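# Move six cart bottles into the fridge, close it

## Task

Transfer all six bottles from the cart into the refrigerator so each one stands upright, then close the refrigerator door completely. The task fails if a glass bottle drops any real distance, if the door is opened or closed with a slam, or if the robot topples or is left leaning. When finished, open the gripper and move the robot away.

## Robot and tools

Robot: TidyBot++, a mobile base (0.54 m long, 0.50 m wide, 0.38 m tall) on four driven casters, carrying a single seven-joint arm with a two-finger gripper. Because there is only one arm, every argument is a single set of values, not one per arm. The shoulder sits 0.12 m ahead of the base centre and 0.68 m above the floor. Link lengths: upper arm 0.42 m, forearm 0.31 m, hand 0.31 m. At the start the arm is folded with the hand facing down; it then sticks out up to 0.08 m past the base front, and the elbow can be up to 1.15 m high. With the hand facing down, the highest it reaches is roughly 0.94 m, and only close to the base. Cameras: base_camera is fixed on the base (644x364). wrist_camera is a fisheye on the hand (644x476) that looks along the hand's pointing direction.

Frames: the base frame has its origin on the floor under the base centre, with x forward, y left and z up, all in metres. The odometry frame is the base frame as it was at scene start. base_odometry gives x and y there, plus heading in rad (left positive, -3.142 to 3.142). It counts only wheel rotation, so wheel slip shows up as travel, and it drifts a few cm and degrees over many moves. base_tilt is in degrees, with forward and right lean positive.

move runs one action; it returns the state plus images.
- base: an object with any of translate_m (forward +, -2 to 2 m), strafe_m (left +, -2 to 2 m) and rotate_rad (counter-clockwise seen from above +, -6.3 to 6.3 rad). These are offsets from where the base last reported itself, not poses. translate_m and strafe_m together drive in a straight line to that point, and a rotation runs alongside. A base move ends with time_out after 14 s.
- joints: absolute angles in rad, keyed by name. joint_2_rad is limited to ±2.249, joint_4_rad to ±2.579 and joint_6_rad to ±2.099. joint_1_rad, joint_3_rad, joint_5_rad and joint_7_rad have no limit but take the shorter way round, so to turn farther send steps of less than half a turn. Signs: joint_1_rad positive is clockwise from above. joint_2_rad at 0 points the upper arm up, and positive leans it forward. joint_4_rad at 0 is a straight elbow; with joint_3_rad at 3.14, negative bends the forearm forward. joint_6_rad negative bends the hand forward in that posture. joint_7_rad at 1.57 with the hand down puts the fingers opening left and right. gripper_pos runs from 0 (open, about 85 mm gap) to 1 (closed, squeezing hard); the gap is about 85 x (1 - gripper_pos) mm.
- target: one list of seven numbers [x, y, z, qw, qx, qy, qz]. This is an absolute hand pose in the base frame: position in metres, then a quaternion. It uses the same convention as the hand_pose line, measured at the point midway between the finger pads. The hand's z axis runs along the fingers, and its y axis is the closing direction. When target is given, joints may hold gripper_pos only.
- speeds: top-speed caps for this action alone. translate_m and strafe_m take 0.05 to 0.5 m/s; when both are used, give the cap under one key only. rotate_rad takes 0.1 to 1.57 rad/s.
- cameras: a list of base_camera, wrist_camera or all. Omitted, null or ["all"] gives every camera; [] gives none.
- blocking: true or omitted returns once everything is at rest. false returns after about 0.5 s while motion continues. A later move replaces only the targets it names.
A move with no action just reports. An unknown key makes the call invalid, and an out-of-range value gets it refused.

wait: seconds (0 to 10) plus cameras; it commands nothing. stop: brakes every running motion; takes cameras. zoom_image: camera plus region [x0, y0, x1, y1] in pixels from the image's top-left corner, at most 504 by 504. finished_scene: scene (the current scene number) ends the scene for good. Call it only when the bottles stand inside, the door is shut, the gripper is open and the arm is clear.

Results: move says done or the worst status. base_status, joint_status and hand_status use these words: done, moving, off_target, not_followed, stopped, contact_stop, time_out, torque_fault, limit_stop_at_motor_heat. hand_status reports done within 10 mm and 2 degrees. Targets usually land within about 3 cm, so to fix the position, add (wanted minus hand_pose) to your last target. To hold the hand still, resend hand_target, not hand_pose. joint_positions, motor_effort (percent of max, peak in brackets), on_its_own, pictures (the order of the images), ARM HIT, MOTOR HOT, and 'joint command not followed' or 'pose unreachable' with a cause are also reported. After a refused call or an unrequested stop (contact_stop, time_out, torque fault), the remaining move, wait and finished_scene calls in that reply are skipped.

Cautions: the simulation keeps running while you think. A held bottle makes the arm sag, so correct for it, and never command a joint to its current reading while loaded. The arm does not steer around obstacles and keeps pushing when blocked. Nothing stops it from hitting the base. Low, forward-pointing targets close in front of the base go badly. Put glass bottles down until they rest on the shelf, then open the gripper; never release them in the air. Move the refrigerator door slowly, with low speeds. To avoid tipping, do not drive while the arm is caught on something above about 0.6 m, and do not swing a stretched-out arm sideways. Backing off straightens a lean. Torque faults (joints 1 to 4 at 104.5 N m, 5 to 7 at 51.3 N m) freeze the arm for 10 s. Motors over 60 °C show MOTOR HOT, and at 75 °C the arm sinks for 30 to 60 s. Avoid hard pushes, hard squeezes on objects still supported by something, and fast swings of a load.

Each tool is called after "Request:" as a command line: name --argument value for each argument, lists and objects as JSON in quotes; but a table of rows of numbers goes row by row, as --pt "numbers of a row", without its own name.

## Session

Request:
move

Scene clock: 0.00 s.
base_odometry: x=+0.000 y=+0.000 heading=+0.000
base_tilt: forward=-0.7 right=-0.2
base_status: not commanded
joint_positions: joint_1_rad=-0.043 joint_2_rad=-0.363 joint_3_rad=+3.156 joint_4_rad=-2.543 joint_5_rad=-0.027 joint_6_rad=-0.830 joint_7_rad=+1.552 gripper_pos=+0.000
joint_status: not commanded
motor_effort: joint_1_rad=+1 joint_2_rad=-1 joint_3_rad=+1 joint_4_rad=+13 joint_5_rad=-1 joint_6_rad=+1 joint_7_rad=+0
hand_pose: x=+0.2679 y=+0.0126 z=+0.5867 quat_wxyz=(-0.015, +0.998, -0.003, +0.065) (m; base frame)
hand_target: x=+0.2673 y=+0.0126 z=+0.5864 quat_wxyz=(-0.015, +0.998, -0.003, +0.064) (m; base frame)
hand_status: not commanded
pictures: base_camera, wrist_camera

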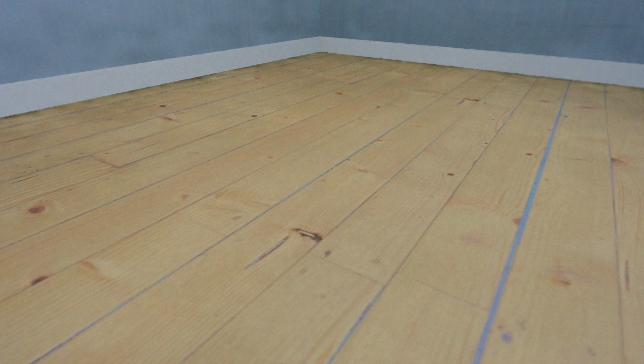

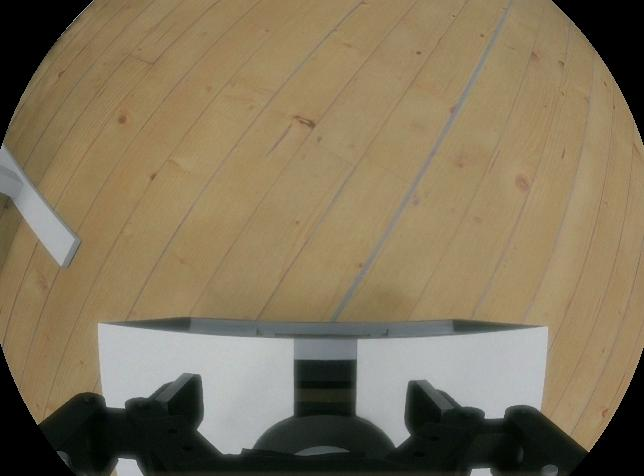

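Request:
move --joints '{"joint_6_rad": 0.3}'

Scene clock: 16.63 s.
move: done
base_odometry: x=+0.000 y=+0.000 heading=+0.000
base_tilt: forward=-0.7 right=-0.2
base_status: not commanded
joint_positions: joint_1_rad=-0.043 joint_2_rad=-0.363 joint_3_rad=+3.156 joint_4_rad=-2.543 joint_5_rad=-0.027 joint_6_rad=+0.262 joint_7_rad=+1.552 gripper_pos=+0.000
joint_status: all done
motor_effort: joint_1_rad=+0(1) joint_2_rad=-5(6) joint_3_rad=+2(2) joint_4_rad=+16(17) joint_5_rad=-1(1) joint_6_rad=+9(10) joint_7_rad=+1(1)
hand_pose: x=+0.5200 y=+0.0107 z=+0.7892 quat_wxyz=(-0.021, +0.819, -0.010, +0.574) (m; base frame)
hand_target: x=+0.5236 y=+0.0104 z=+0.7998 quat_wxyz=(-0.021, +0.808, -0.010, +0.589) (m; base frame)
hand_status: not commanded
pictures: base_camera, wrist_camera
camera_calibration:
wrist_camera: T_world_to_cam=[[-0.0138231, -0.999863, 0.00909743, 0.00305337], [-0.316215, -0.00426005, -0.948678, 0.972987], [0.948587, -0.0159904, -0.316113, -0.109191], [0, 0, 0, 1]] pos_world=[0.411292, 0.00545191, 0.888507]

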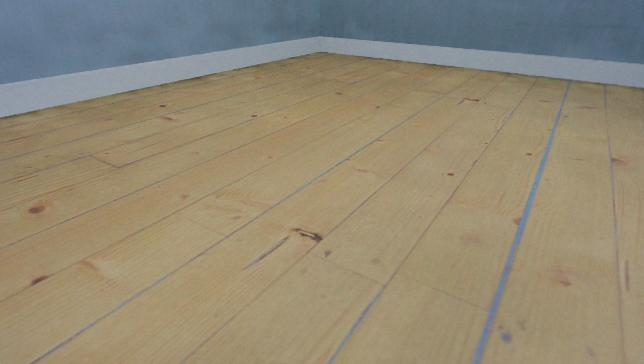

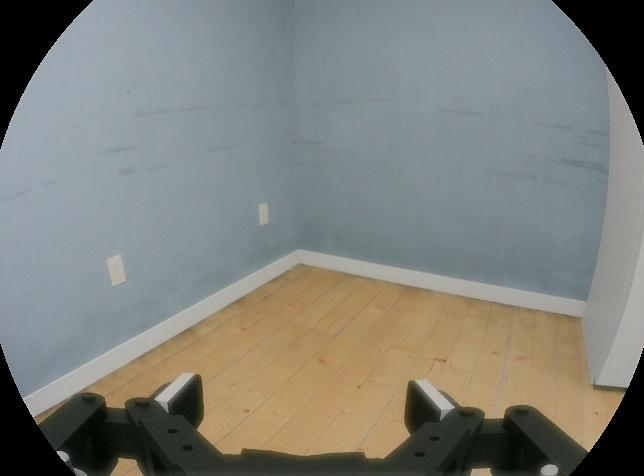

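Request:
move --joints '{"joint_1_rad": 0.7, "joint_6_rad": 0.45}' --cameras '["wrist_camera"]'

Request:
move --joints '{"joint_1_rad": -0.9}' --cameras '["wrist_camera"]'

Scene clock: 22.57 s.
move: done
base_odometry: x=+0.000 y=+0.000 heading=+0.000
base_tilt: forward=-0.7 right=-0.2
base_status: not commanded
joint_positions: joint_1_rad=+0.683 joint_2_rad=-0.363 joint_3_rad=+3.156 joint_4_rad=-2.543 joint_5_rad=-0.027 joint_6_rad=+0.408 joint_7_rad=+1.552 gripper_pos=+0.000
joint_status: all done
motor_effort: joint_1_rad=+0(2) joint_2_rad=-5(6) joint_3_rad=+2(2) joint_4_rad=+16(18) joint_5_rad=-1(1) joint_6_rad=+9(10) joint_7_rad=+0(1)
hand_pose: x=+0.4346 y=-0.2672 z=+0.8330 quat_wxyz=(+0.205, +0.720, -0.285, +0.598) (m; base frame)
hand_target: x=+0.4313 y=-0.2742 z=+0.8451 quat_wxyz=(+0.215, +0.706, -0.286, +0.611) (m; base frame)
hand_status: not commanded
pictures: wrist_camera
camera_calibration:
wrist_camera: T_world_to_cam=[[-0.677782, -0.735249, 0.00458372, 0.0866485], [-0.131275, 0.114875, -0.984668, 0.967813], [0.723449, -0.667991, -0.17438, -0.213168], [0, 0, 0, 1]] pos_world=[0.339994, -0.189864, 0.915405]

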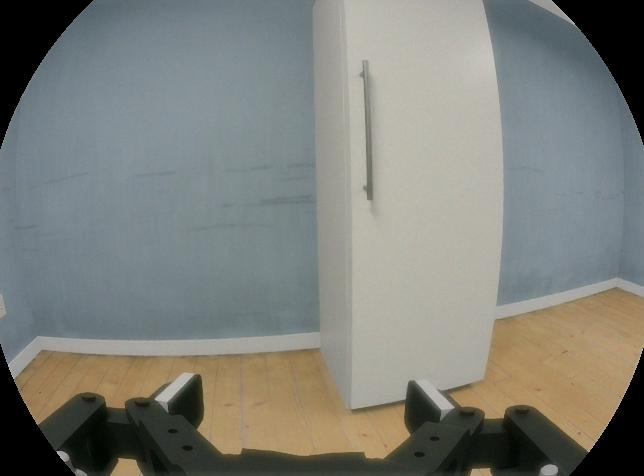

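Scene clock: 25.37 s.
move: done
base_odometry: x=+0.000 y=+0.000 heading=+0.000
base_tilt: forward=-0.7 right=-0.2
base_status: not commanded
joint_positions: joint_1_rad=-0.883 joint_2_rad=-0.363 joint_3_rad=+3.156 joint_4_rad=-2.543 joint_5_rad=-0.027 joint_6_rad=+0.410 joint_7_rad=+1.552 gripper_pos=+0.000
joint_status: all done
motor_effort: joint_1_rad=+0(2) joint_2_rad=-5(6) joint_3_rad=+2(2) joint_4_rad=+16(18) joint_5_rad=-1(1) joint_6_rad=+9(10) joint_7_rad=+1(1)
hand_pose: x=+0.3880 y=+0.3143 z=+0.8336 quat_wxyz=(-0.277, +0.711, +0.306, +0.569) (m; base frame)
hand_target: x=+0.3840 y=+0.3201 z=+0.8451 quat_wxyz=(-0.288, +0.697, +0.307, +0.580) (m; base frame)
hand_status: not commanded
pictures: wrist_camera
camera_calibration:
wrist_camera: T_world_to_cam=[[0.73163, -0.681687, 0.00451683, -0.0810047], [-0.114272, -0.129171, -0.985016, 0.965887], [0.672056, 0.720151, -0.172403, -0.208859], [0, 0, 0, 1]] pos_world=[0.310004, 0.219955, 0.915772]

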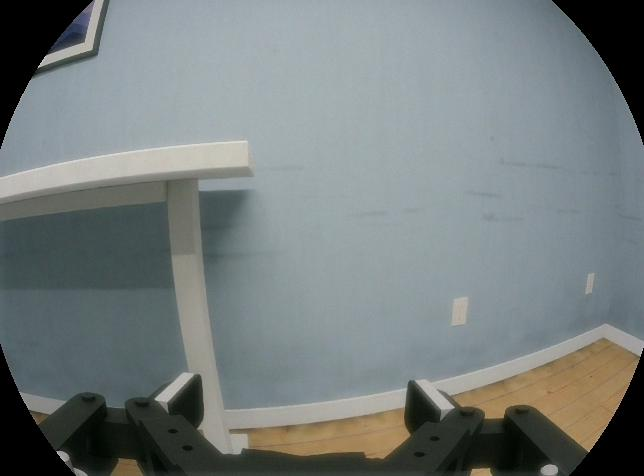

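Request:
move --joints '{"joint_1_rad": 1.7}' --cameras '["wrist_camera"]'

Scene clock: 32.37 s.
move: done
base_odometry: x=+0.000 y=+0.000 heading=+0.000
base_tilt: forward=-0.7 right=-0.2
base_status: not commanded
joint_positions: joint_1_rad=+1.683 joint_2_rad=-0.363 joint_3_rad=+3.156 joint_4_rad=-2.543 joint_5_rad=-0.027 joint_6_rad=+0.411 joint_7_rad=+1.552 gripper_pos=+0.000
joint_status: all done
motor_effort: joint_1_rad=+0(2) joint_2_rad=-5(6) joint_3_rad=+1(2) joint_4_rad=+17(18) joint_5_rad=-1(1) joint_6_rad=+9(10) joint_7_rad=+0(1)
hand_pose: x=+0.0647 y=-0.4101 z=+0.8338 quat_wxyz=(+0.467, +0.495, -0.594, +0.428) (m; base frame)
hand_target: x=+0.0570 y=-0.4109 z=+0.8451 quat_wxyz=(+0.482, +0.482, -0.590, +0.433) (m; base frame)
hand_status: not commanded
pictures: wrist_camera
camera_calibration:
wrist_camera: T_world_to_cam=[[-0.984901, 0.173061, 0.00449857, 0.123281], [0.0253787, 0.170039, -0.98511, 0.949294], [-0.171249, -0.970122, -0.171864, -0.108999], [0, 0, 0, 1]] pos_world=[0.0786615, -0.288494, 0.915872]

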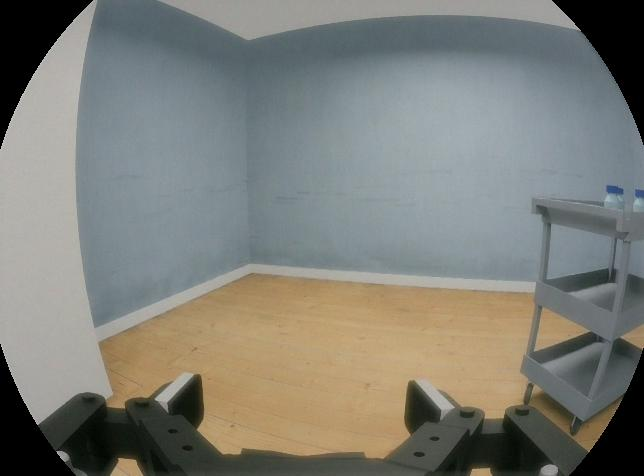

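Request:
move --joints '{"joint_1_rad": 2.4}' --cameras '["wrist_camera"]'

Scene clock: 36.43 s.
move: done
base_odometry: x=+0.000 y=+0.000 heading=+0.000
base_tilt: forward=-0.7 right=-0.2
base_status: not commanded
joint_positions: joint_1_rad=+2.383 joint_2_rad=-0.363 joint_3_rad=+3.156 joint_4_rad=-2.543 joint_5_rad=-0.027 joint_6_rad=+0.411 joint_7_rad=+1.552 gripper_pos=+0.000
joint_status: all done
motor_effort: joint_1_rad=+0(2) joint_2_rad=-5(6) joint_3_rad=+2(2) joint_4_rad=+16(18) joint_5_rad=-1(1) joint_6_rad=+9(10) joint_7_rad=+0(1)
hand_pose: x=-0.1868 y=-0.2786 z=+0.8338 quat_wxyz=(+0.586, +0.261, -0.728, +0.241) (m; base frame)
hand_target: x=-0.1932 y=-0.2743 z=+0.8451 quat_wxyz=(+0.601, +0.251, -0.719, +0.241) (m; base frame)
hand_status: not commanded
pictures: wrist_camera
camera_calibration:
wrist_camera: T_world_to_cam=[[-0.641695, 0.766947, 0.00449857, 0.0824393], [0.128969, 0.113685, -0.98511, 0.936967], [-0.756039, -0.63156, -0.171864, -0.0394087], [0, 0, 0, 1]] pos_world=[-0.0977335, -0.194635, 0.915872]

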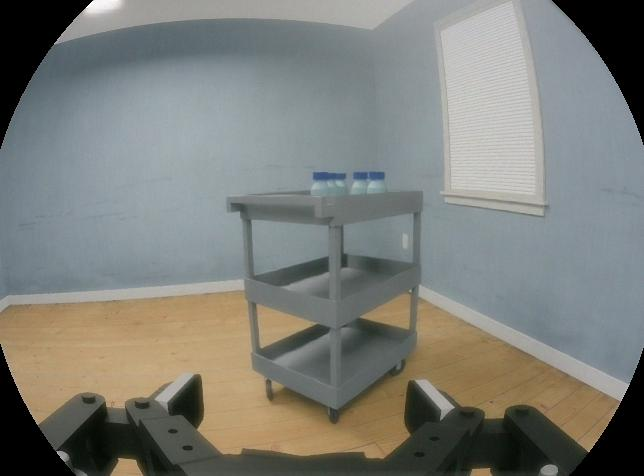

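Request:
zoom_image --camera "wrist_camera" --region '[210, 140, 460, 260]'

Scaled by 2.016.

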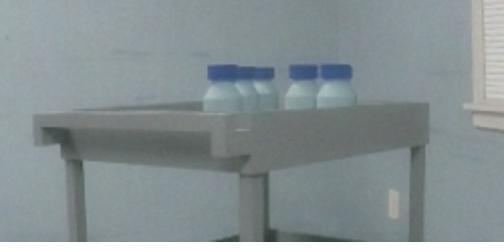

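Request:
move --base '{"translate_m": 0.30, "strafe_m": -0.66, "rotate_rad": -0.522}' --joints '{"joint_1_rad": 0.0, "joint_2_rad": -0.016, "joint_3_rad": 3.14, "joint_4_rad": -1.748, "joint_5_rad": 0.0, "joint_6_rad": 0.161, "joint_7_rad": 1.57, "gripper_pos": 0.0}'

Scene clock: 123.60 s.
move: done
base_odometry: x=+0.300 y=-0.660 heading=-0.523
base_tilt: forward=-0.7 right=-0.2
base_status: done
joint_positions: joint_1_rad=+0.014 joint_2_rad=-0.051 joint_3_rad=+3.150 joint_4_rad=-1.792 joint_5_rad=-0.027 joint_6_rad=+0.214 joint_7_rad=+1.552 gripper_pos=+0.000
joint_status: all done
motor_effort: joint_1_rad=+0(3) joint_2_rad=-17(19) joint_3_rad=+2(3) joint_4_rad=+19(21) joint_5_rad=-1(3) joint_6_rad=+10(10) joint_7_rad=+0(1)
hand_pose: x=+0.7184 y=-0.0137 z=+1.0627 quat_wxyz=(-0.007, +0.691, -0.025, +0.723) (m; base frame)
hand_target: x=+0.7338 y=+0.0023 z=+1.0520 quat_wxyz=(-0.001, +0.707, +0.000, +0.707) (m; base frame)
hand_status: not commanded
pictures: base_camera, wrist_camera
camera_calibration:
wrist_camera: T_world_to_cam=[[-0.0664891, -0.997777, -0.00442772, 0.031137], [0.0702544, -0.00025494, -0.997529, 1.06941], [0.995311, -0.0666359, 0.0701152, -0.65598], [0, 0, 0, 1]] pos_world=[0.579843, -0.0123714, 1.1129]

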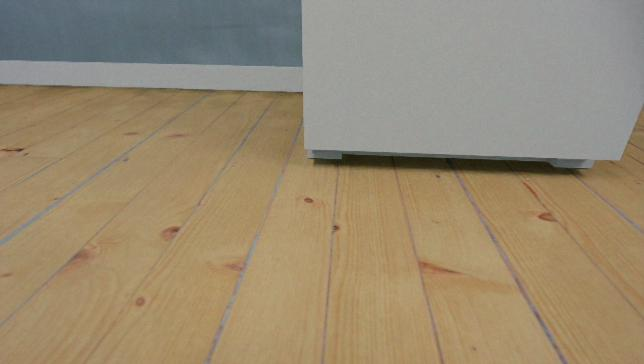

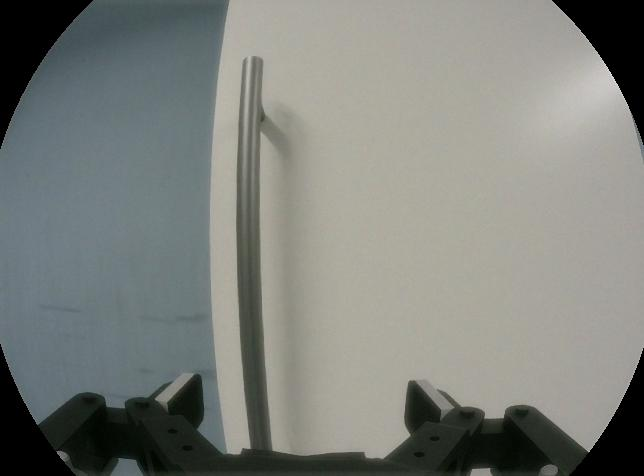

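Request:
move --base '{"strafe_m": 0.045}' --joints '{"joint_1_rad": -0.014, "joint_2_rad": 0.019, "joint_3_rad": 3.13, "joint_4_rad": -1.704, "joint_5_rad": 0.027, "joint_6_rad": 0.108, "joint_7_rad": 1.588}'

Scene clock: 157.87 s.
move: done
base_odometry: x=+0.323 y=-0.621 heading=-0.523
base_tilt: forward=-0.7 right=-0.2
base_status: done
joint_positions: joint_1_rad=-0.008 joint_2_rad=-0.011 joint_3_rad=+3.133 joint_4_rad=-1.744 joint_5_rad=-0.014 joint_6_rad=+0.159 joint_7_rad=+1.552 gripper_pos=+0.000
joint_status: all done
motor_effort: joint_1_rad=+0(2) joint_2_rad=-18(20) joint_3_rad=+1(3) joint_4_rad=+20(20) joint_5_rad=-1(2) joint_6_rad=+10(10) joint_7_rad=+1(1)
hand_pose: x=+0.7357 y=+0.0111 z=+1.0510 quat_wxyz=(-0.017, +0.708, -0.006, +0.706) (m; base frame)
hand_target: x=+0.7483 y=+0.0183 z=+1.0411 quat_wxyz=(+0.005, +0.722, +0.026, +0.691) (m; base frame)
hand_status: not commanded
pictures: base_camera, wrist_camera
camera_calibration:
wrist_camera: T_world_to_cam=[[-0.0242852, -0.999643, 0.0111088, 0.00965855], [0.0232675, -0.0116743, -0.999661, 1.09351], [0.999434, -0.0240185, 0.0235427, -0.625323], [0, 0, 0, 1]] pos_world=[0.599761, 0.0074017, 1.10775]

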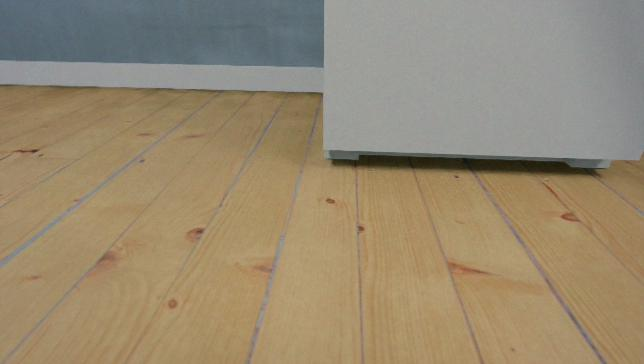

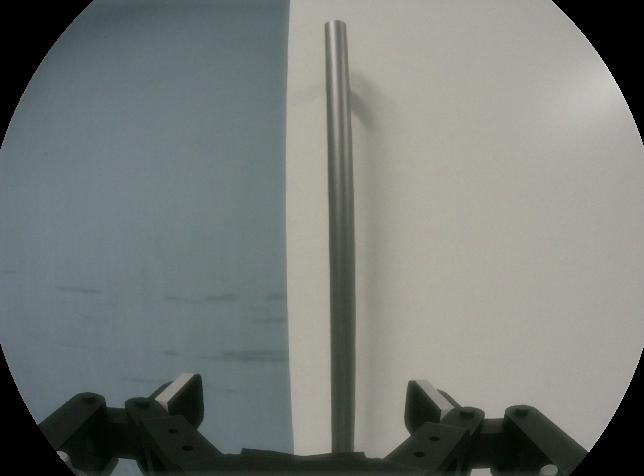

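Request:
move --base '{"translate_m": 0.09, "strafe_m": -0.025}' --cameras '["wrist_camera"]'

Scene clock: 176.10 s.
move: done
base_odometry: x=+0.388 y=-0.688 heading=-0.522
base_tilt: forward=-0.7 right=-0.2
base_status: done
joint_positions: joint_1_rad=-0.008 joint_2_rad=+0.009 joint_3_rad=+3.133 joint_4_rad=-1.741 joint_5_rad=-0.014 joint_6_rad=+0.156 joint_7_rad=+1.552 gripper_pos=+0.000
joint_status: not commanded
motor_effort: joint_1_rad=+0(1) joint_2_rad=-20(23) joint_3_rad=+1(3) joint_4_rad=+20(21) joint_5_rad=-1(1) joint_6_rad=+10(10) joint_7_rad=+0(1)
hand_pose: x=+0.7432 y=+0.0112 z=+1.0392 quat_wxyz=(-0.016, +0.715, -0.006, +0.699) (m; base frame)
hand_target: x=+0.7483 y=+0.0183 z=+1.0411 quat_wxyz=(+0.005, +0.722, +0.026, +0.691) (m; base frame)
hand_status: not commanded
pictures: wrist_camera
camera_calibration:
wrist_camera: T_world_to_cam=[[-0.0239891, -0.999643, 0.0117606, 0.00916584], [0.00299441, -0.0118358, -0.999925, 1.09689], [0.999708, -0.023952, 0.00327727, -0.611661], [0, 0, 0, 1]] pos_world=[0.608418, 0.00749464, 1.09871]

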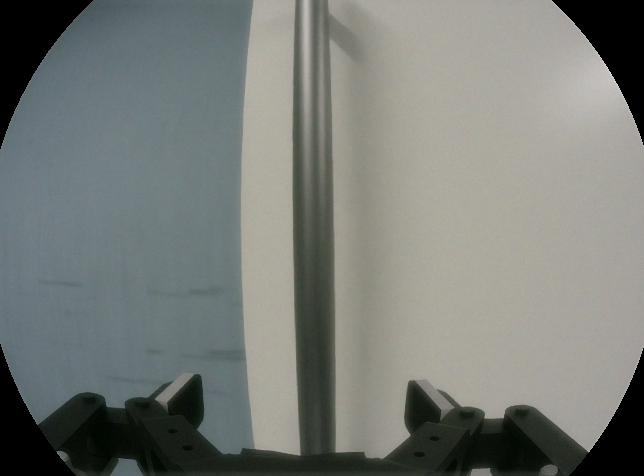

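Request:
move --base '{"translate_m": 0.05, "strafe_m": -0.004}' --speeds '{"translate_m": 0.1}' --cameras '["wrist_camera"]'

Scene clock: 186.83 s.
move: done
base_odometry: x=+0.430 y=-0.716 heading=-0.523
base_tilt: forward=-0.7 right=-0.2
base_status: done
joint_positions: joint_1_rad=-0.009 joint_2_rad=+0.011 joint_3_rad=+3.133 joint_4_rad=-1.741 joint_5_rad=-0.014 joint_6_rad=+0.156 joint_7_rad=+1.552 gripper_pos=+0.000
joint_status: not commanded
motor_effort: joint_1_rad=+0(2) joint_2_rad=-19(23) joint_3_rad=+1(3) joint_4_rad=+18(20) joint_5_rad=-1(1) joint_6_rad=+9(10) joint_7_rad=+0(1)
hand_pose: x=+0.7439 y=+0.0115 z=+1.0380 quat_wxyz=(-0.017, +0.716, -0.006, +0.698) (m; base frame)
hand_target: x=+0.7483 y=+0.0183 z=+1.0411 quat_wxyz=(+0.005, +0.722, +0.026, +0.691) (m; base frame)
hand_status: not commanded
pictures: wrist_camera
camera_calibration:
wrist_camera: T_world_to_cam=[[-0.0234056, -0.999656, 0.0118235, 0.0090518], [0.00099865, -0.0118501, -0.999929, 1.09717], [0.999726, -0.0233921, 0.00127567, -0.610277], [0, 0, 0, 1]] pos_world=[0.609226, 0.00777462, 1.09777]

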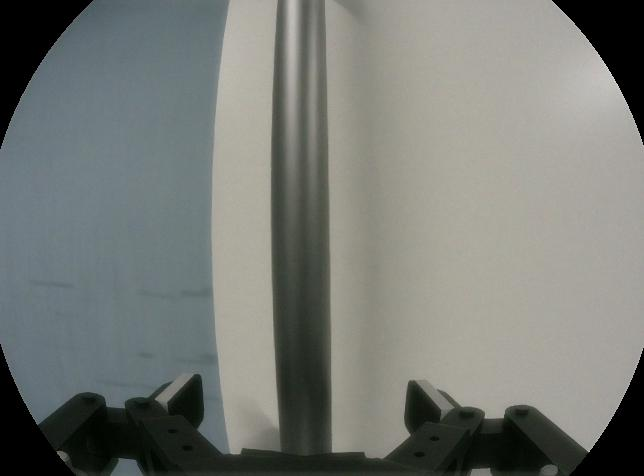

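Request:
move --joints '{"gripper_pos": 0.9}' --cameras '["wrist_camera"]'

Scene clock: 194.10 s.
move: off_target
base_odometry: x=+0.430 y=-0.716 heading=-0.523
base_tilt: forward=-0.7 right=-0.2
base_status: not commanded
joint_positions: joint_1_rad=-0.008 joint_2_rad=+0.011 joint_3_rad=+3.134 joint_4_rad=-1.741 joint_5_rad=-0.004 joint_6_rad=+0.156 joint_7_rad=+1.552 gripper_pos=+0.811
joint_status: gripper_pos off_target (ended at +0.811, target +0.900)
motor_effort: joint_1_rad=-2(3) joint_2_rad=-17(20) joint_3_rad=-1(2) joint_4_rad=+19(20) joint_5_rad=-2(3) joint_6_rad=+10(10) joint_7_rad=-1(2)
hand_pose: x=+0.7439 y=+0.0112 z=+1.0379 quat_wxyz=(-0.013, +0.716, -0.003, +0.698) (m; base frame)
hand_target: x=+0.7483 y=+0.0183 z=+1.0411 quat_wxyz=(+0.005, +0.722, +0.026, +0.691) (m; base frame)
hand_status: not commanded
pictures: wrist_camera
camera_calibration:
wrist_camera: T_world_to_cam=[[-0.0229968, -0.999501, 0.0216632, -0.00184609], [0.000744051, -0.0216861, -0.999765, 1.09716], [0.999735, -0.0229753, 0.00124239, -0.610277], [0, 0, 0, 1]] pos_world=[0.609257, 0.00792669, 1.0977]

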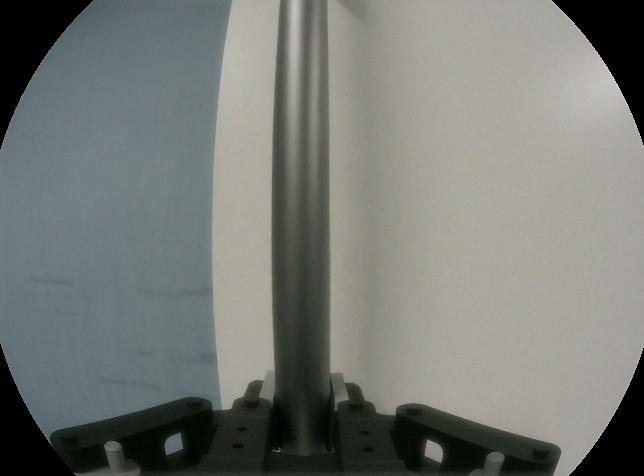

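Request:
move --base '{"translate_m": -0.05}' --speeds '{"translate_m": 0.05}' --cameras '["wrist_camera"]'

Scene clock: 220.67 s.
move: done
base_odometry: x=+0.386 y=-0.691 heading=-0.523
base_tilt: forward=-0.7 right=-0.2
base_status: done
joint_positions: joint_1_rad=-0.006 joint_2_rad=+0.062 joint_3_rad=+3.139 joint_4_rad=-1.684 joint_5_rad=-0.004 joint_6_rad=+0.149 joint_7_rad=+1.552 gripper_pos=+0.811
joint_status: not commanded
motor_effort: joint_1_rad=-4(4) joint_2_rad=-24(35) joint_3_rad=-2(3) joint_4_rad=+14(20) joint_5_rad=-3(3) joint_6_rad=+5(10) joint_7_rad=-2(2)
hand_pose: x=+0.7658 y=+0.0068 z=+1.0383 quat_wxyz=(-0.011, +0.717, -0.005, +0.697) (m; base frame)
hand_target: x=+0.7483 y=+0.0183 z=+1.0411 quat_wxyz=(+0.005, +0.722, +0.026, +0.691) (m; base frame)
hand_status: not commanded
pictures: wrist_camera
camera_calibration:
wrist_camera: T_world_to_cam=[[-0.030102, -0.999309, 0.0218119, -0.000389933], [-0.00103964, -0.0217904, -0.999762, 1.09884], [0.999546, -0.0301175, -0.000382984, -0.630347], [0, 0, 0, 1]] pos_world=[0.631192, 0.00457013, 1.09835]

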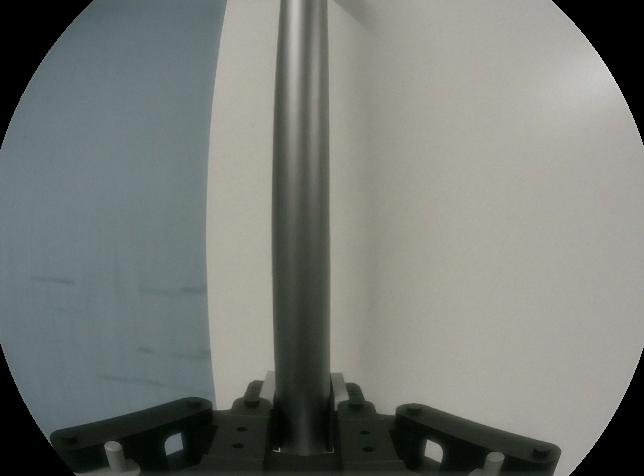

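Request:
move --base '{"translate_m": -0.14, "strafe_m": -0.025}' --speeds '{"translate_m": 0.07}' --cameras '["wrist_camera"]'

Scene clock: 226.67 s.
move: done
base_odometry: x=+0.253 y=-0.643 heading=-0.523
base_tilt: forward=-0.7 right=-0.2
base_status: done
joint_positions: joint_1_rad=+0.005 joint_2_rad=+0.062 joint_3_rad=+3.149 joint_4_rad=-1.683 joint_5_rad=-0.003 joint_6_rad=+0.147 joint_7_rad=+1.552 gripper_pos=+0.813
joint_status: not commanded
motor_effort: joint_1_rad=-3(6) joint_2_rad=-24(29) joint_3_rad=-3(5) joint_4_rad=+14(17) joint_5_rad=-3(4) joint_6_rad=+5(8) joint_7_rad=-2(2)
hand_pose: x=+0.7658 y=-0.0066 z=+1.0387 quat_wxyz=(-0.003, +0.717, -0.012, +0.697) (m; base frame)
hand_target: x=+0.7483 y=+0.0183 z=+1.0411 quat_wxyz=(+0.005, +0.722, +0.026, +0.691) (m; base frame)
hand_status: not commanded
pictures: wrist_camera
camera_calibration:
wrist_camera: T_world_to_cam=[[-0.0510873, -0.998422, 0.0232951, 0.000723302], [-0.00178484, -0.0232343, -0.999728, 1.0995], [0.998693, -0.051115, -0.000595044, -0.630065], [0, 0, 0, 1]] pos_world=[0.63124, -0.00593761, 1.09881]

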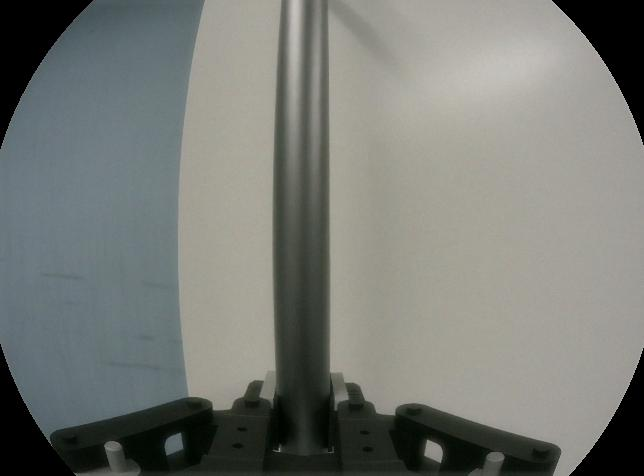

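Request:
move --base '{"translate_m": -0.117, "strafe_m": -0.23, "rotate_rad": 0.2}' --speeds '{"translate_m": 0.12, "rotate_rad": 0.1}' --cameras '["wrist_camera"]'

Scene clock: 250.70 s.
move: done
base_odometry: x=+0.037 y=-0.784 heading=-0.322
base_tilt: forward=-0.7 right=-0.2
base_status: done
joint_positions: joint_1_rad=+0.002 joint_2_rad=+0.061 joint_3_rad=+3.145 joint_4_rad=-1.682 joint_5_rad=-0.002 joint_6_rad=+0.145 joint_7_rad=+1.552 gripper_pos=+0.813
joint_status: not commanded
motor_effort: joint_1_rad=-2(7) joint_2_rad=-24(29) joint_3_rad=-1(6) joint_4_rad=+14(17) joint_5_rad=-3(4) joint_6_rad=+5(7) joint_7_rad=-2(2)
hand_pose: x=+0.7657 y=-0.0018 z=+1.0393 quat_wxyz=(-0.005, +0.717, -0.009, +0.697) (m; base frame)
hand_target: x=+0.7483 y=+0.0183 z=+1.0411 quat_wxyz=(+0.005, +0.722, +0.026, +0.691) (m; base frame)
hand_status: not commanded
pictures: wrist_camera
camera_calibration:
wrist_camera: T_world_to_cam=[[-0.0435167, -0.998766, 0.0239127, -0.000993591], [-0.00133403, -0.0238773, -0.999714, 1.09983], [0.999052, -0.0435362, -0.000293324, -0.630254], [0, 0, 0, 1]] pos_world=[0.63108, -0.00217028, 1.09935]

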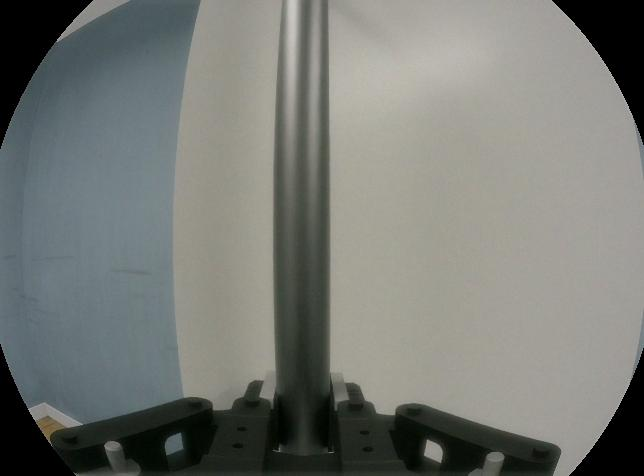

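Request:
move --base '{"translate_m": -0.128, "strafe_m": -0.2105, "rotate_rad": 0.15}' --speeds '{"translate_m": 0.15, "rotate_rad": 0.1}' --cameras '[]'

Request:
move --base '{"translate_m": -0.118, "strafe_m": -0.217, "rotate_rad": 0.15}' --speeds '{"translate_m": 0.15, "rotate_rad": 0.1}' --cameras '["wrist_camera"]'

Scene clock: 281.63 s.
move: done
base_odometry: x=-0.151 y=-0.943 heading=-0.171
base_tilt: forward=-0.7 right=-0.2
base_status: done
joint_positions: joint_1_rad=+0.000 joint_2_rad=+0.050 joint_3_rad=+3.142 joint_4_rad=-1.686 joint_5_rad=-0.001 joint_6_rad=+0.132 joint_7_rad=+1.552 gripper_pos=+0.814
joint_status: not commanded
motor_effort: joint_1_rad=-2(7) joint_2_rad=-21(32) joint_3_rad=-1(6) joint_4_rad=+17(20) joint_5_rad=-3(4) joint_6_rad=+8(10) joint_7_rad=-2(2)
hand_pose: x=+0.7614 y=+0.0009 z=+1.0399 quat_wxyz=(-0.007, +0.719, -0.007, +0.695) (m; base frame)
hand_target: x=+0.7483 y=+0.0183 z=+1.0411 quat_wxyz=(+0.005, +0.722, +0.026, +0.691) (m; base frame)
hand_status: not commanded
pictures: none
No camera images: "cameras" was empty.

Scene clock: 283.93 s.
move: done
base_odometry: x=-0.305 y=-1.137 heading=-0.020
base_tilt: forward=-0.7 right=-0.2
base_status: done
joint_positions: joint_1_rad=+0.008 joint_2_rad=+0.047 joint_3_rad=+3.148 joint_4_rad=-1.687 joint_5_rad=-0.001 joint_6_rad=+0.129 joint_7_rad=+1.552 gripper_pos=+0.815
joint_status: not commanded
motor_effort: joint_1_rad=-3(8) joint_2_rad=-21(27) joint_3_rad=-2(7) joint_4_rad=+16(21) joint_5_rad=-3(4) joint_6_rad=+6(11) joint_7_rad=-2(2)
hand_pose: x=+0.7602 y=-0.0078 z=+1.0404 quat_wxyz=(-0.002, +0.719, -0.012, +0.695) (m; base frame)
hand_target: x=+0.7483 y=+0.0183 z=+1.0411 quat_wxyz=(+0.005, +0.722, +0.026, +0.691) (m; base frame)
hand_status: not commanded
pictures: wrist_camera
camera_calibration:
wrist_camera: T_world_to_cam=[[-0.0526704, -0.998297, 0.0250846, -0.00147519], [-0.00835077, -0.0246783, -0.999661, 1.10602], [0.998577, -0.052862, -0.00703674, -0.617733], [0, 0, 0, 1]] pos_world=[0.626012, -0.0068326, 1.10133]

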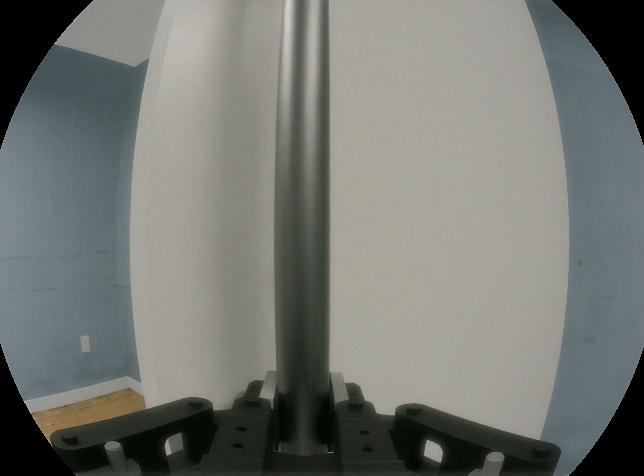

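Request:
move --base '{"translate_m": -0.111, "strafe_m": -0.306, "rotate_rad": 0.22}' --speeds '{"translate_m": 0.15, "rotate_rad": 0.12}' --cameras '["wrist_camera"]'

Scene clock: 302.50 s.
move: done
base_odometry: x=-0.422 y=-1.441 heading=+0.201
base_tilt: forward=-0.7 right=-0.2
base_status: done
joint_positions: joint_1_rad=+0.020 joint_2_rad=+0.046 joint_3_rad=+3.159 joint_4_rad=-1.687 joint_5_rad=-0.001 joint_6_rad=+0.129 joint_7_rad=+1.552 gripper_pos=+0.815
joint_status: not commanded
motor_effort: joint_1_rad=-3(11) joint_2_rad=-21(25) joint_3_rad=-2(10) joint_4_rad=+15(20) joint_5_rad=-3(3) joint_6_rad=+6(9) joint_7_rad=-2(2)
hand_pose: x=+0.7596 y=-0.0220 z=+1.0409 quat_wxyz=(+0.006, +0.719, -0.020, +0.695) (m; base frame)
hand_target: x=+0.7483 y=+0.0183 z=+1.0411 quat_wxyz=(+0.005, +0.722, +0.026, +0.691) (m; base frame)
hand_status: not commanded
pictures: wrist_camera
camera_calibration:
wrist_camera: T_world_to_cam=[[-0.0750874, -0.996848, 0.0255984, 0.000808324], [-0.00850161, -0.02503, -0.999651, 1.10626], [0.997141, -0.0752788, -0.00659538, -0.617763], [0, 0, 0, 1]] pos_world=[0.625462, -0.0180089, 1.10178]

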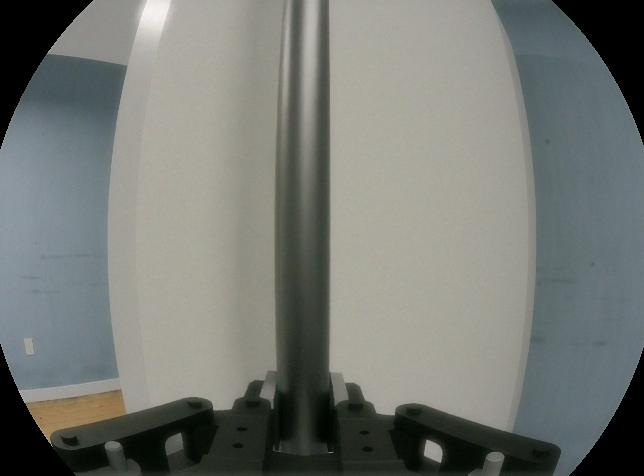

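Request:
move --base '{"translate_m": -0.088, "strafe_m": -0.345, "rotate_rad": 0.25}' --speeds '{"translate_m": 0.15, "rotate_rad": 0.12}' --cameras '["wrist_camera"]'

Scene clock: 312.43 s.
move: done
base_odometry: x=-0.439 y=-1.797 heading=+0.452
base_tilt: forward=-0.7 right=-0.2
base_status: done
joint_positions: joint_1_rad=-0.014 joint_2_rad=+0.011 joint_3_rad=+3.131 joint_4_rad=-1.699 joint_5_rad=-0.001 joint_6_rad=+0.114 joint_7_rad=+1.552 gripper_pos=+0.900
joint_status: not commanded
on_its_own: gripper_pos moved +0.085 to your old target +0.900
motor_effort: joint_1_rad=+0(10) joint_2_rad=-19(48) joint_3_rad=+1(9) joint_4_rad=+20(23) joint_5_rad=-1(4) joint_6_rad=+9(11) joint_7_rad=+0(2)
hand_pose: x=+0.7458 y=+0.0167 z=+1.0509 quat_wxyz=(-0.015, +0.716, +0.002, +0.698) (m; base frame)
hand_target: x=+0.7483 y=+0.0183 z=+1.0411 quat_wxyz=(+0.005, +0.722, +0.026, +0.691) (m; base frame)
hand_status: not commanded
pictures: wrist_camera
camera_calibration:
wrist_camera: T_world_to_cam=[[-0.0139663, -0.999602, 0.0244998, -0.00631911], [0.000996807, -0.0245161, -0.999699, 1.1101], [0.999902, -0.0139377, 0.00133881, -0.612462], [0, 0, 0, 1]] pos_world=[0.611207, 0.0123623, 1.11074]

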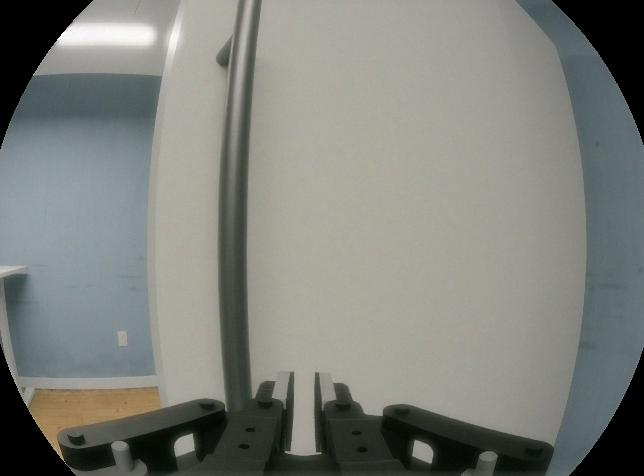

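Request:
move --base '{"translate_m": -0.18}' --cameras '["wrist_camera"]'

Scene clock: 335.47 s.
move: done
base_odometry: x=-0.601 y=-1.875 heading=+0.452
base_tilt: forward=-0.7 right=-0.2
base_status: done
joint_positions: joint_1_rad=-0.014 joint_2_rad=+0.011 joint_3_rad=+3.131 joint_4_rad=-1.699 joint_5_rad=-0.001 joint_6_rad=+0.114 joint_7_rad=+1.552 gripper_pos=+0.900
joint_status: not commanded
motor_effort: joint_1_rad=+0(1) joint_2_rad=-20(24) joint_3_rad=+1(2) joint_4_rad=+19(20) joint_5_rad=-1(1) joint_6_rad=+10(10) joint_7_rad=+0(1)
hand_pose: x=+0.7459 y=+0.0167 z=+1.0507 quat_wxyz=(-0.015, +0.716, +0.002, +0.698) (m; base frame)
hand_target: x=+0.7483 y=+0.0183 z=+1.0411 quat_wxyz=(+0.005, +0.722, +0.026, +0.691) (m; base frame)
hand_status: not commanded
pictures: wrist_camera
camera_calibration:
wrist_camera: T_world_to_cam=[[-0.0139591, -0.999602, 0.024508, -0.00632557], [0.000703043, -0.0245202, -0.999699, 1.11013], [0.999902, -0.0139377, 0.00104504, -0.612262], [0, 0, 0, 1]] pos_world=[0.611333, 0.0123641, 1.11059]

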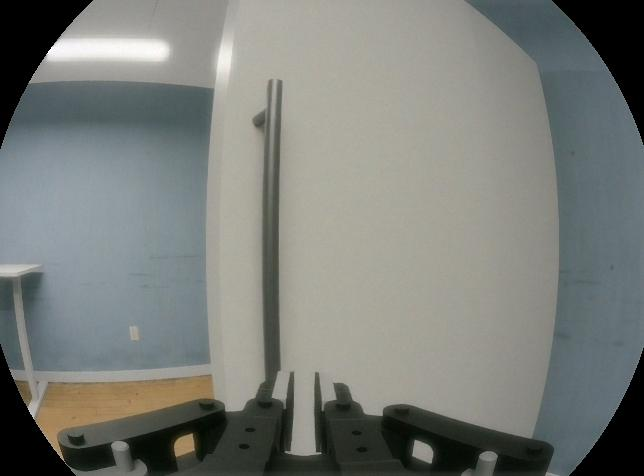

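Request:
move --base '{"rotate_rad": -0.975}' --joints '{"joint_1_rad": 0.0, "joint_2_rad": -0.363, "joint_3_rad": 3.13, "joint_4_rad": -2.5, "joint_5_rad": 0.0, "joint_6_rad": 0.567, "joint_7_rad": 1.588, "gripper_pos": 0.0}' --cameras '[]'

Request:
move --base '{"translate_m": -0.22, "strafe_m": 0.824}' --cameras '["wrist_camera"]'

Scene clock: 387.03 s.
move: done
base_odometry: x=-0.601 y=-1.875 heading=-0.522
base_tilt: forward=-0.7 right=-0.2
base_status: done
joint_positions: joint_1_rad=-0.001 joint_2_rad=-0.325 joint_3_rad=+3.138 joint_4_rad=-2.460 joint_5_rad=-0.001 joint_6_rad=+0.524 joint_7_rad=+1.552 gripper_pos=+0.000
joint_status: all done
motor_effort: joint_1_rad=+0(4) joint_2_rad=-6(21) joint_3_rad=+2(4) joint_4_rad=+17(20) joint_5_rad=-1(2) joint_6_rad=+9(11) joint_7_rad=+1(2)
hand_pose: x=+0.5613 y=+0.0031 z=+0.8997 quat_wxyz=(-0.007, +0.721, -0.006, +0.693) (m; base frame)
hand_target: x=+0.5460 y=+0.0069 z=+0.9067 quat_wxyz=(+0.004, +0.707, +0.011, +0.707) (m; base frame)
hand_status: not commanded
pictures: none
No camera images: "cameras" was empty.

Scene clock: 390.07 s.
move: done
base_odometry: x=-0.381 y=-1.051 heading=-0.523
base_tilt: forward=-0.7 right=-0.2
base_status: done
joint_positions: joint_1_rad=-0.001 joint_2_rad=-0.326 joint_3_rad=+3.137 joint_4_rad=-2.460 joint_5_rad=-0.001 joint_6_rad=+0.528 joint_7_rad=+1.552 gripper_pos=+0.000
joint_status: not commanded
motor_effort: joint_1_rad=+0(1) joint_2_rad=-6(8) joint_3_rad=+2(3) joint_4_rad=+18(18) joint_5_rad=-1(2) joint_6_rad=+9(10) joint_7_rad=+0(1)
hand_pose: x=+0.5610 y=+0.0038 z=+0.9015 quat_wxyz=(-0.008, +0.720, -0.005, +0.694) (m; base frame)
hand_target: x=+0.5460 y=+0.0069 z=+0.9067 quat_wxyz=(+0.004, +0.707, +0.011, +0.707) (m; base frame)
hand_status: not commanded
pictures: wrist_camera
camera_calibration:
wrist_camera: T_world_to_cam=[[-0.0334219, -0.999084, 0.0267131, -0.00913153], [-0.00949059, -0.0264095, -0.999606, 0.966343], [0.999396, -0.0336623, -0.00859924, -0.418274], [0, 0, 0, 1]] pos_world=[0.426887, 0.00231747, 0.962609]

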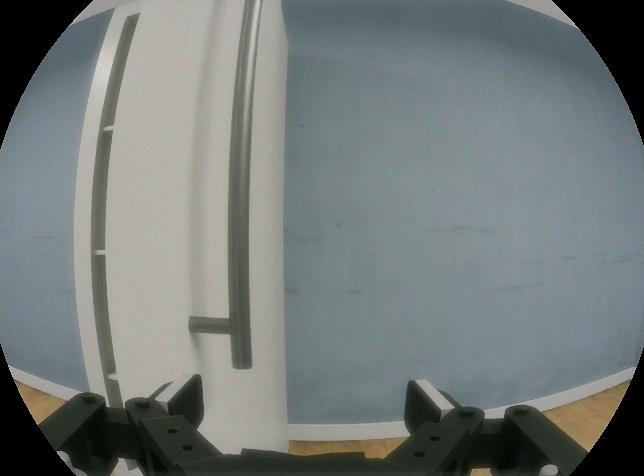

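Request:
move --base '{"strafe_m": 0.45}' --cameras '["wrist_camera"]'

Scene clock: 415.10 s.
move: done
base_odometry: x=-0.156 y=-0.661 heading=-0.522
base_tilt: forward=-0.7 right=-0.2
base_status: done
joint_positions: joint_1_rad=-0.001 joint_2_rad=-0.326 joint_3_rad=+3.132 joint_4_rad=-2.460 joint_5_rad=-0.001 joint_6_rad=+0.528 joint_7_rad=+1.552 gripper_pos=+0.000
joint_status: not commanded
motor_effort: joint_1_rad=+0(2) joint_2_rad=-6(8) joint_3_rad=+1(3) joint_4_rad=+18(18) joint_5_rad=-1(1) joint_6_rad=+10(10) joint_7_rad=+1(1)
hand_pose: x=+0.5609 y=+0.0061 z=+0.9016 quat_wxyz=(-0.009, +0.719, -0.003, +0.695) (m; base frame)
hand_target: x=+0.5460 y=+0.0069 z=+0.9067 quat_wxyz=(+0.004, +0.707, +0.011, +0.707) (m; base frame)
hand_status: not commanded
pictures: wrist_camera
camera_calibration:
wrist_camera: T_world_to_cam=[[-0.0291254, -0.999179, 0.0281521, -0.0106195], [-0.00882687, -0.0279059, -0.999572, 0.966156], [0.999537, -0.0293614, -0.00800686, -0.418745], [0, 0, 0, 1]] pos_world=[0.42677, 0.00405568, 0.962688]

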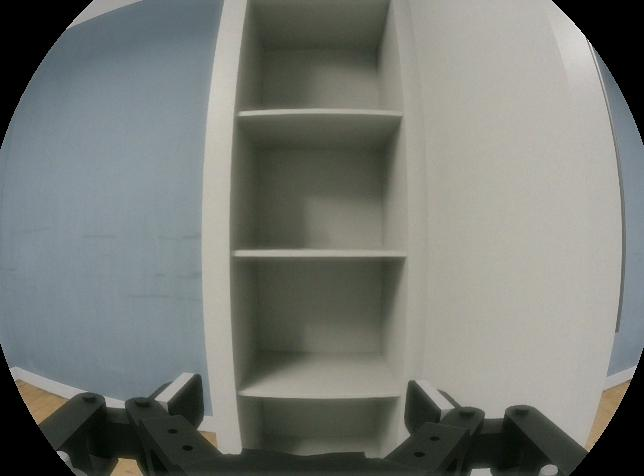

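Request:
move --base '{"rotate_rad": -2.2}' --joints '{"joint_2_rad": -0.2, "joint_4_rad": -2.1, "joint_6_rad": 0.0}'

Scene clock: 488.57 s.
move: done
base_odometry: x=-0.156 y=-0.661 heading=-2.721
base_tilt: forward=-0.7 right=-0.2
base_status: done
joint_positions: joint_1_rad=+0.000 joint_2_rad=-0.219 joint_3_rad=+3.132 joint_4_rad=-2.138 joint_5_rad=-0.001 joint_6_rad=+0.052 joint_7_rad=+1.552 gripper_pos=+0.000
joint_status: all done
motor_effort: joint_1_rad=+0(2) joint_2_rad=-12(14) joint_3_rad=+2(3) joint_4_rad=+18(19) joint_5_rad=-1(1) joint_6_rad=+9(10) joint_7_rad=+0(1)
hand_pose: x=+0.6208 y=+0.0065 z=+0.8945 quat_wxyz=(-0.008, +0.804, -0.004, +0.595) (m; base frame)
hand_target: x=+0.6273 y=+0.0076 z=+0.8919 quat_wxyz=(+0.003, +0.813, +0.012, +0.582) (m; base frame)
hand_status: not commanded
pictures: base_camera, wrist_camera
camera_calibration:
wrist_camera: T_world_to_cam=[[-0.0209857, -0.999132, 0.0359802, -0.0202811], [-0.266357, -0.0291002, -0.963435, 1.08713], [0.963646, -0.0298019, -0.265515, -0.226048], [0, 0, 0, 1]] pos_world=[0.506968, 0.00463545, 0.988086]

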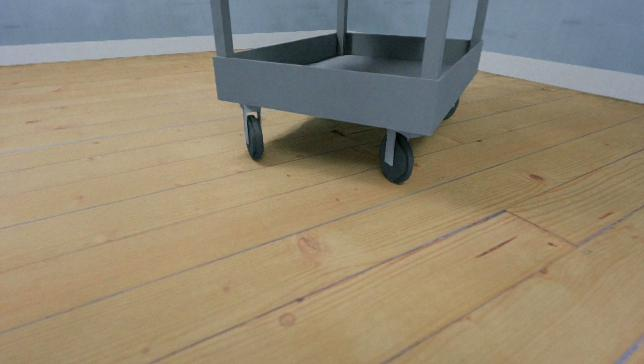

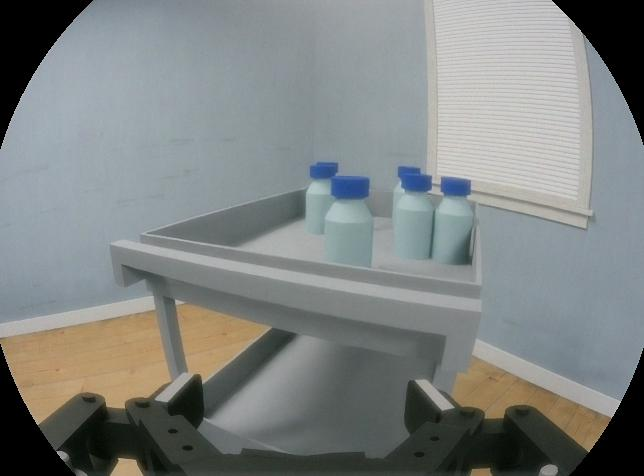

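Request:
zoom_image --camera "wrist_camera" --region '[280, 140, 500, 300]'

Scaled by 2.291.

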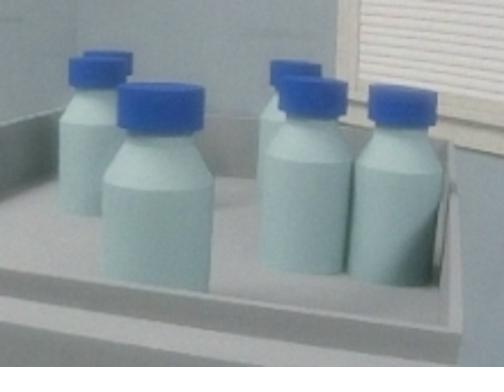

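Request:
move --base '{"translate_m": 0.796, "strafe_m": -1.19, "rotate_rad": 1.271}' --joints '{"joint_2_rad": -0.207, "joint_4_rad": -1.58, "joint_6_rad": -0.55}'

Scene clock: 568.83 s.
move: time_out
base_odometry: x=-1.353 y=+0.091 heading=-1.449
base_tilt: forward=-0.7 right=-0.2
base_status: translate_m time_out (by the wheels' count: +0.786 of +0.796); strafe_m time_out (by the wheels' count: -1.175 of -1.190); the other done
joint_positions: joint_1_rad=+0.002 joint_2_rad=-0.220 joint_3_rad=+3.132 joint_4_rad=-1.617 joint_5_rad=-0.001 joint_6_rad=-0.504 joint_7_rad=+1.552 gripper_pos=+0.000
joint_status: all done
motor_effort: joint_1_rad=+0(5) joint_2_rad=-12(21) joint_3_rad=+1(8) joint_4_rad=+19(21) joint_5_rad=-1(3) joint_6_rad=+9(10) joint_7_rad=+1(1)
hand_pose: x=+0.6313 y=+0.0058 z=+1.0459 quat_wxyz=(-0.007, +0.814, -0.004, +0.581) (m; base frame)
hand_target: x=+0.6328 y=+0.0081 z=+1.0480 quat_wxyz=(+0.003, +0.820, +0.012, +0.572) (m; base frame)
hand_status: not commanded
pictures: base_camera, wrist_camera
camera_calibration:
wrist_camera: T_world_to_cam=[[-0.0216836, -0.99907, 0.0372637, -0.0271003], [-0.299122, -0.029082, -0.953772, 1.2464], [0.953968, -0.0318275, -0.298214, -0.155673], [0, 0, 0, 1]] pos_world=[0.520747, 0.00421819, 1.14337]

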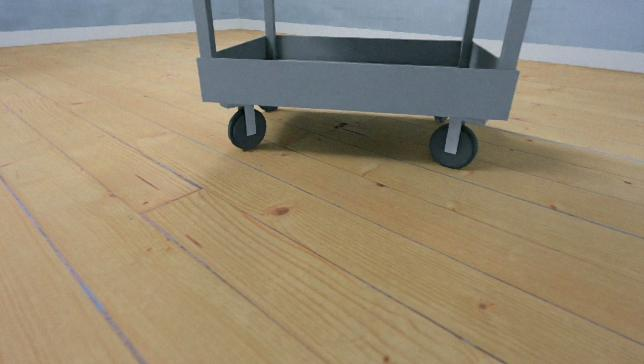

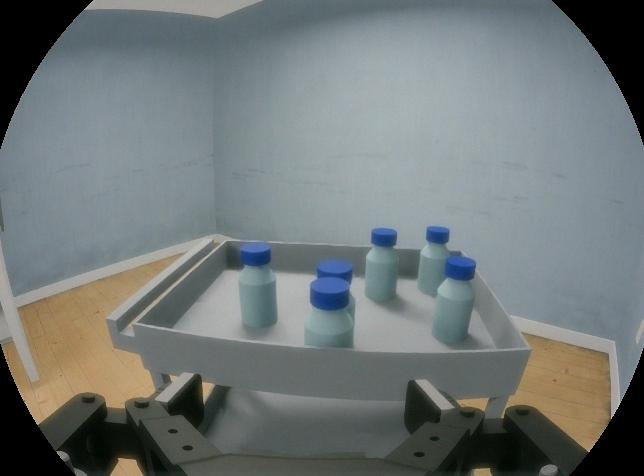

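Request:
move --base '{"translate_m": 0.1}' --cameras '["wrist_camera"]'

Request:
zoom_image --camera "wrist_camera" --region '[220, 200, 520, 400]'

Scene clock: 583.77 s.
move: done
base_odometry: x=-1.341 y=-0.009 heading=-1.449
base_tilt: forward=-0.7 right=-0.2
base_status: done
joint_positions: joint_1_rad=+0.002 joint_2_rad=-0.212 joint_3_rad=+3.132 joint_4_rad=-1.617 joint_5_rad=-0.001 joint_6_rad=-0.504 joint_7_rad=+1.552 gripper_pos=+0.000
joint_status: not commanded
motor_effort: joint_1_rad=+0(1) joint_2_rad=-11(15) joint_3_rad=+1(2) joint_4_rad=+20(20) joint_5_rad=-1(1) joint_6_rad=+9(10) joint_7_rad=+1(1)
hand_pose: x=+0.6340 y=+0.0058 z=+1.0421 quat_wxyz=(-0.007, +0.816, -0.004, +0.578) (m; base frame)
hand_target: x=+0.6328 y=+0.0081 z=+1.0480 quat_wxyz=(+0.003, +0.820, +0.012, +0.572) (m; base frame)
hand_status: not commanded
pictures: wrist_camera
camera_calibration:
wrist_camera: T_world_to_cam=[[-0.0214026, -0.999071, 0.0374115, -0.0272371], [-0.306293, -0.0290684, -0.951493, 1.24571], [0.951697, -0.0318234, -0.305387, -0.15045], [0, 0, 0, 1]] pos_world=[0.524153, 0.00421118, 1.14036]

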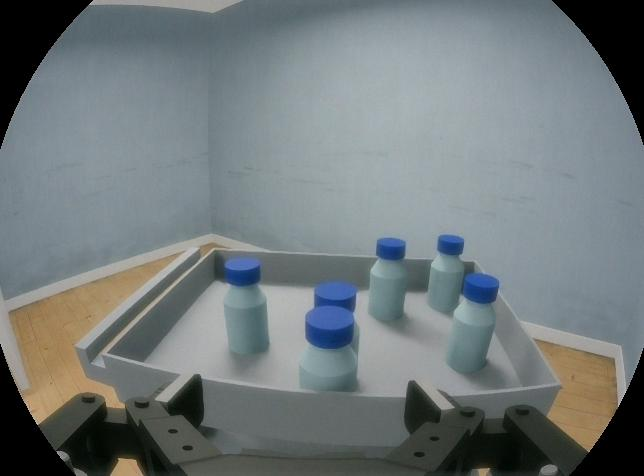

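Scaled by 1.680.

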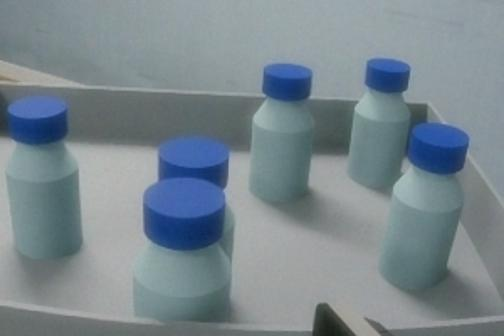

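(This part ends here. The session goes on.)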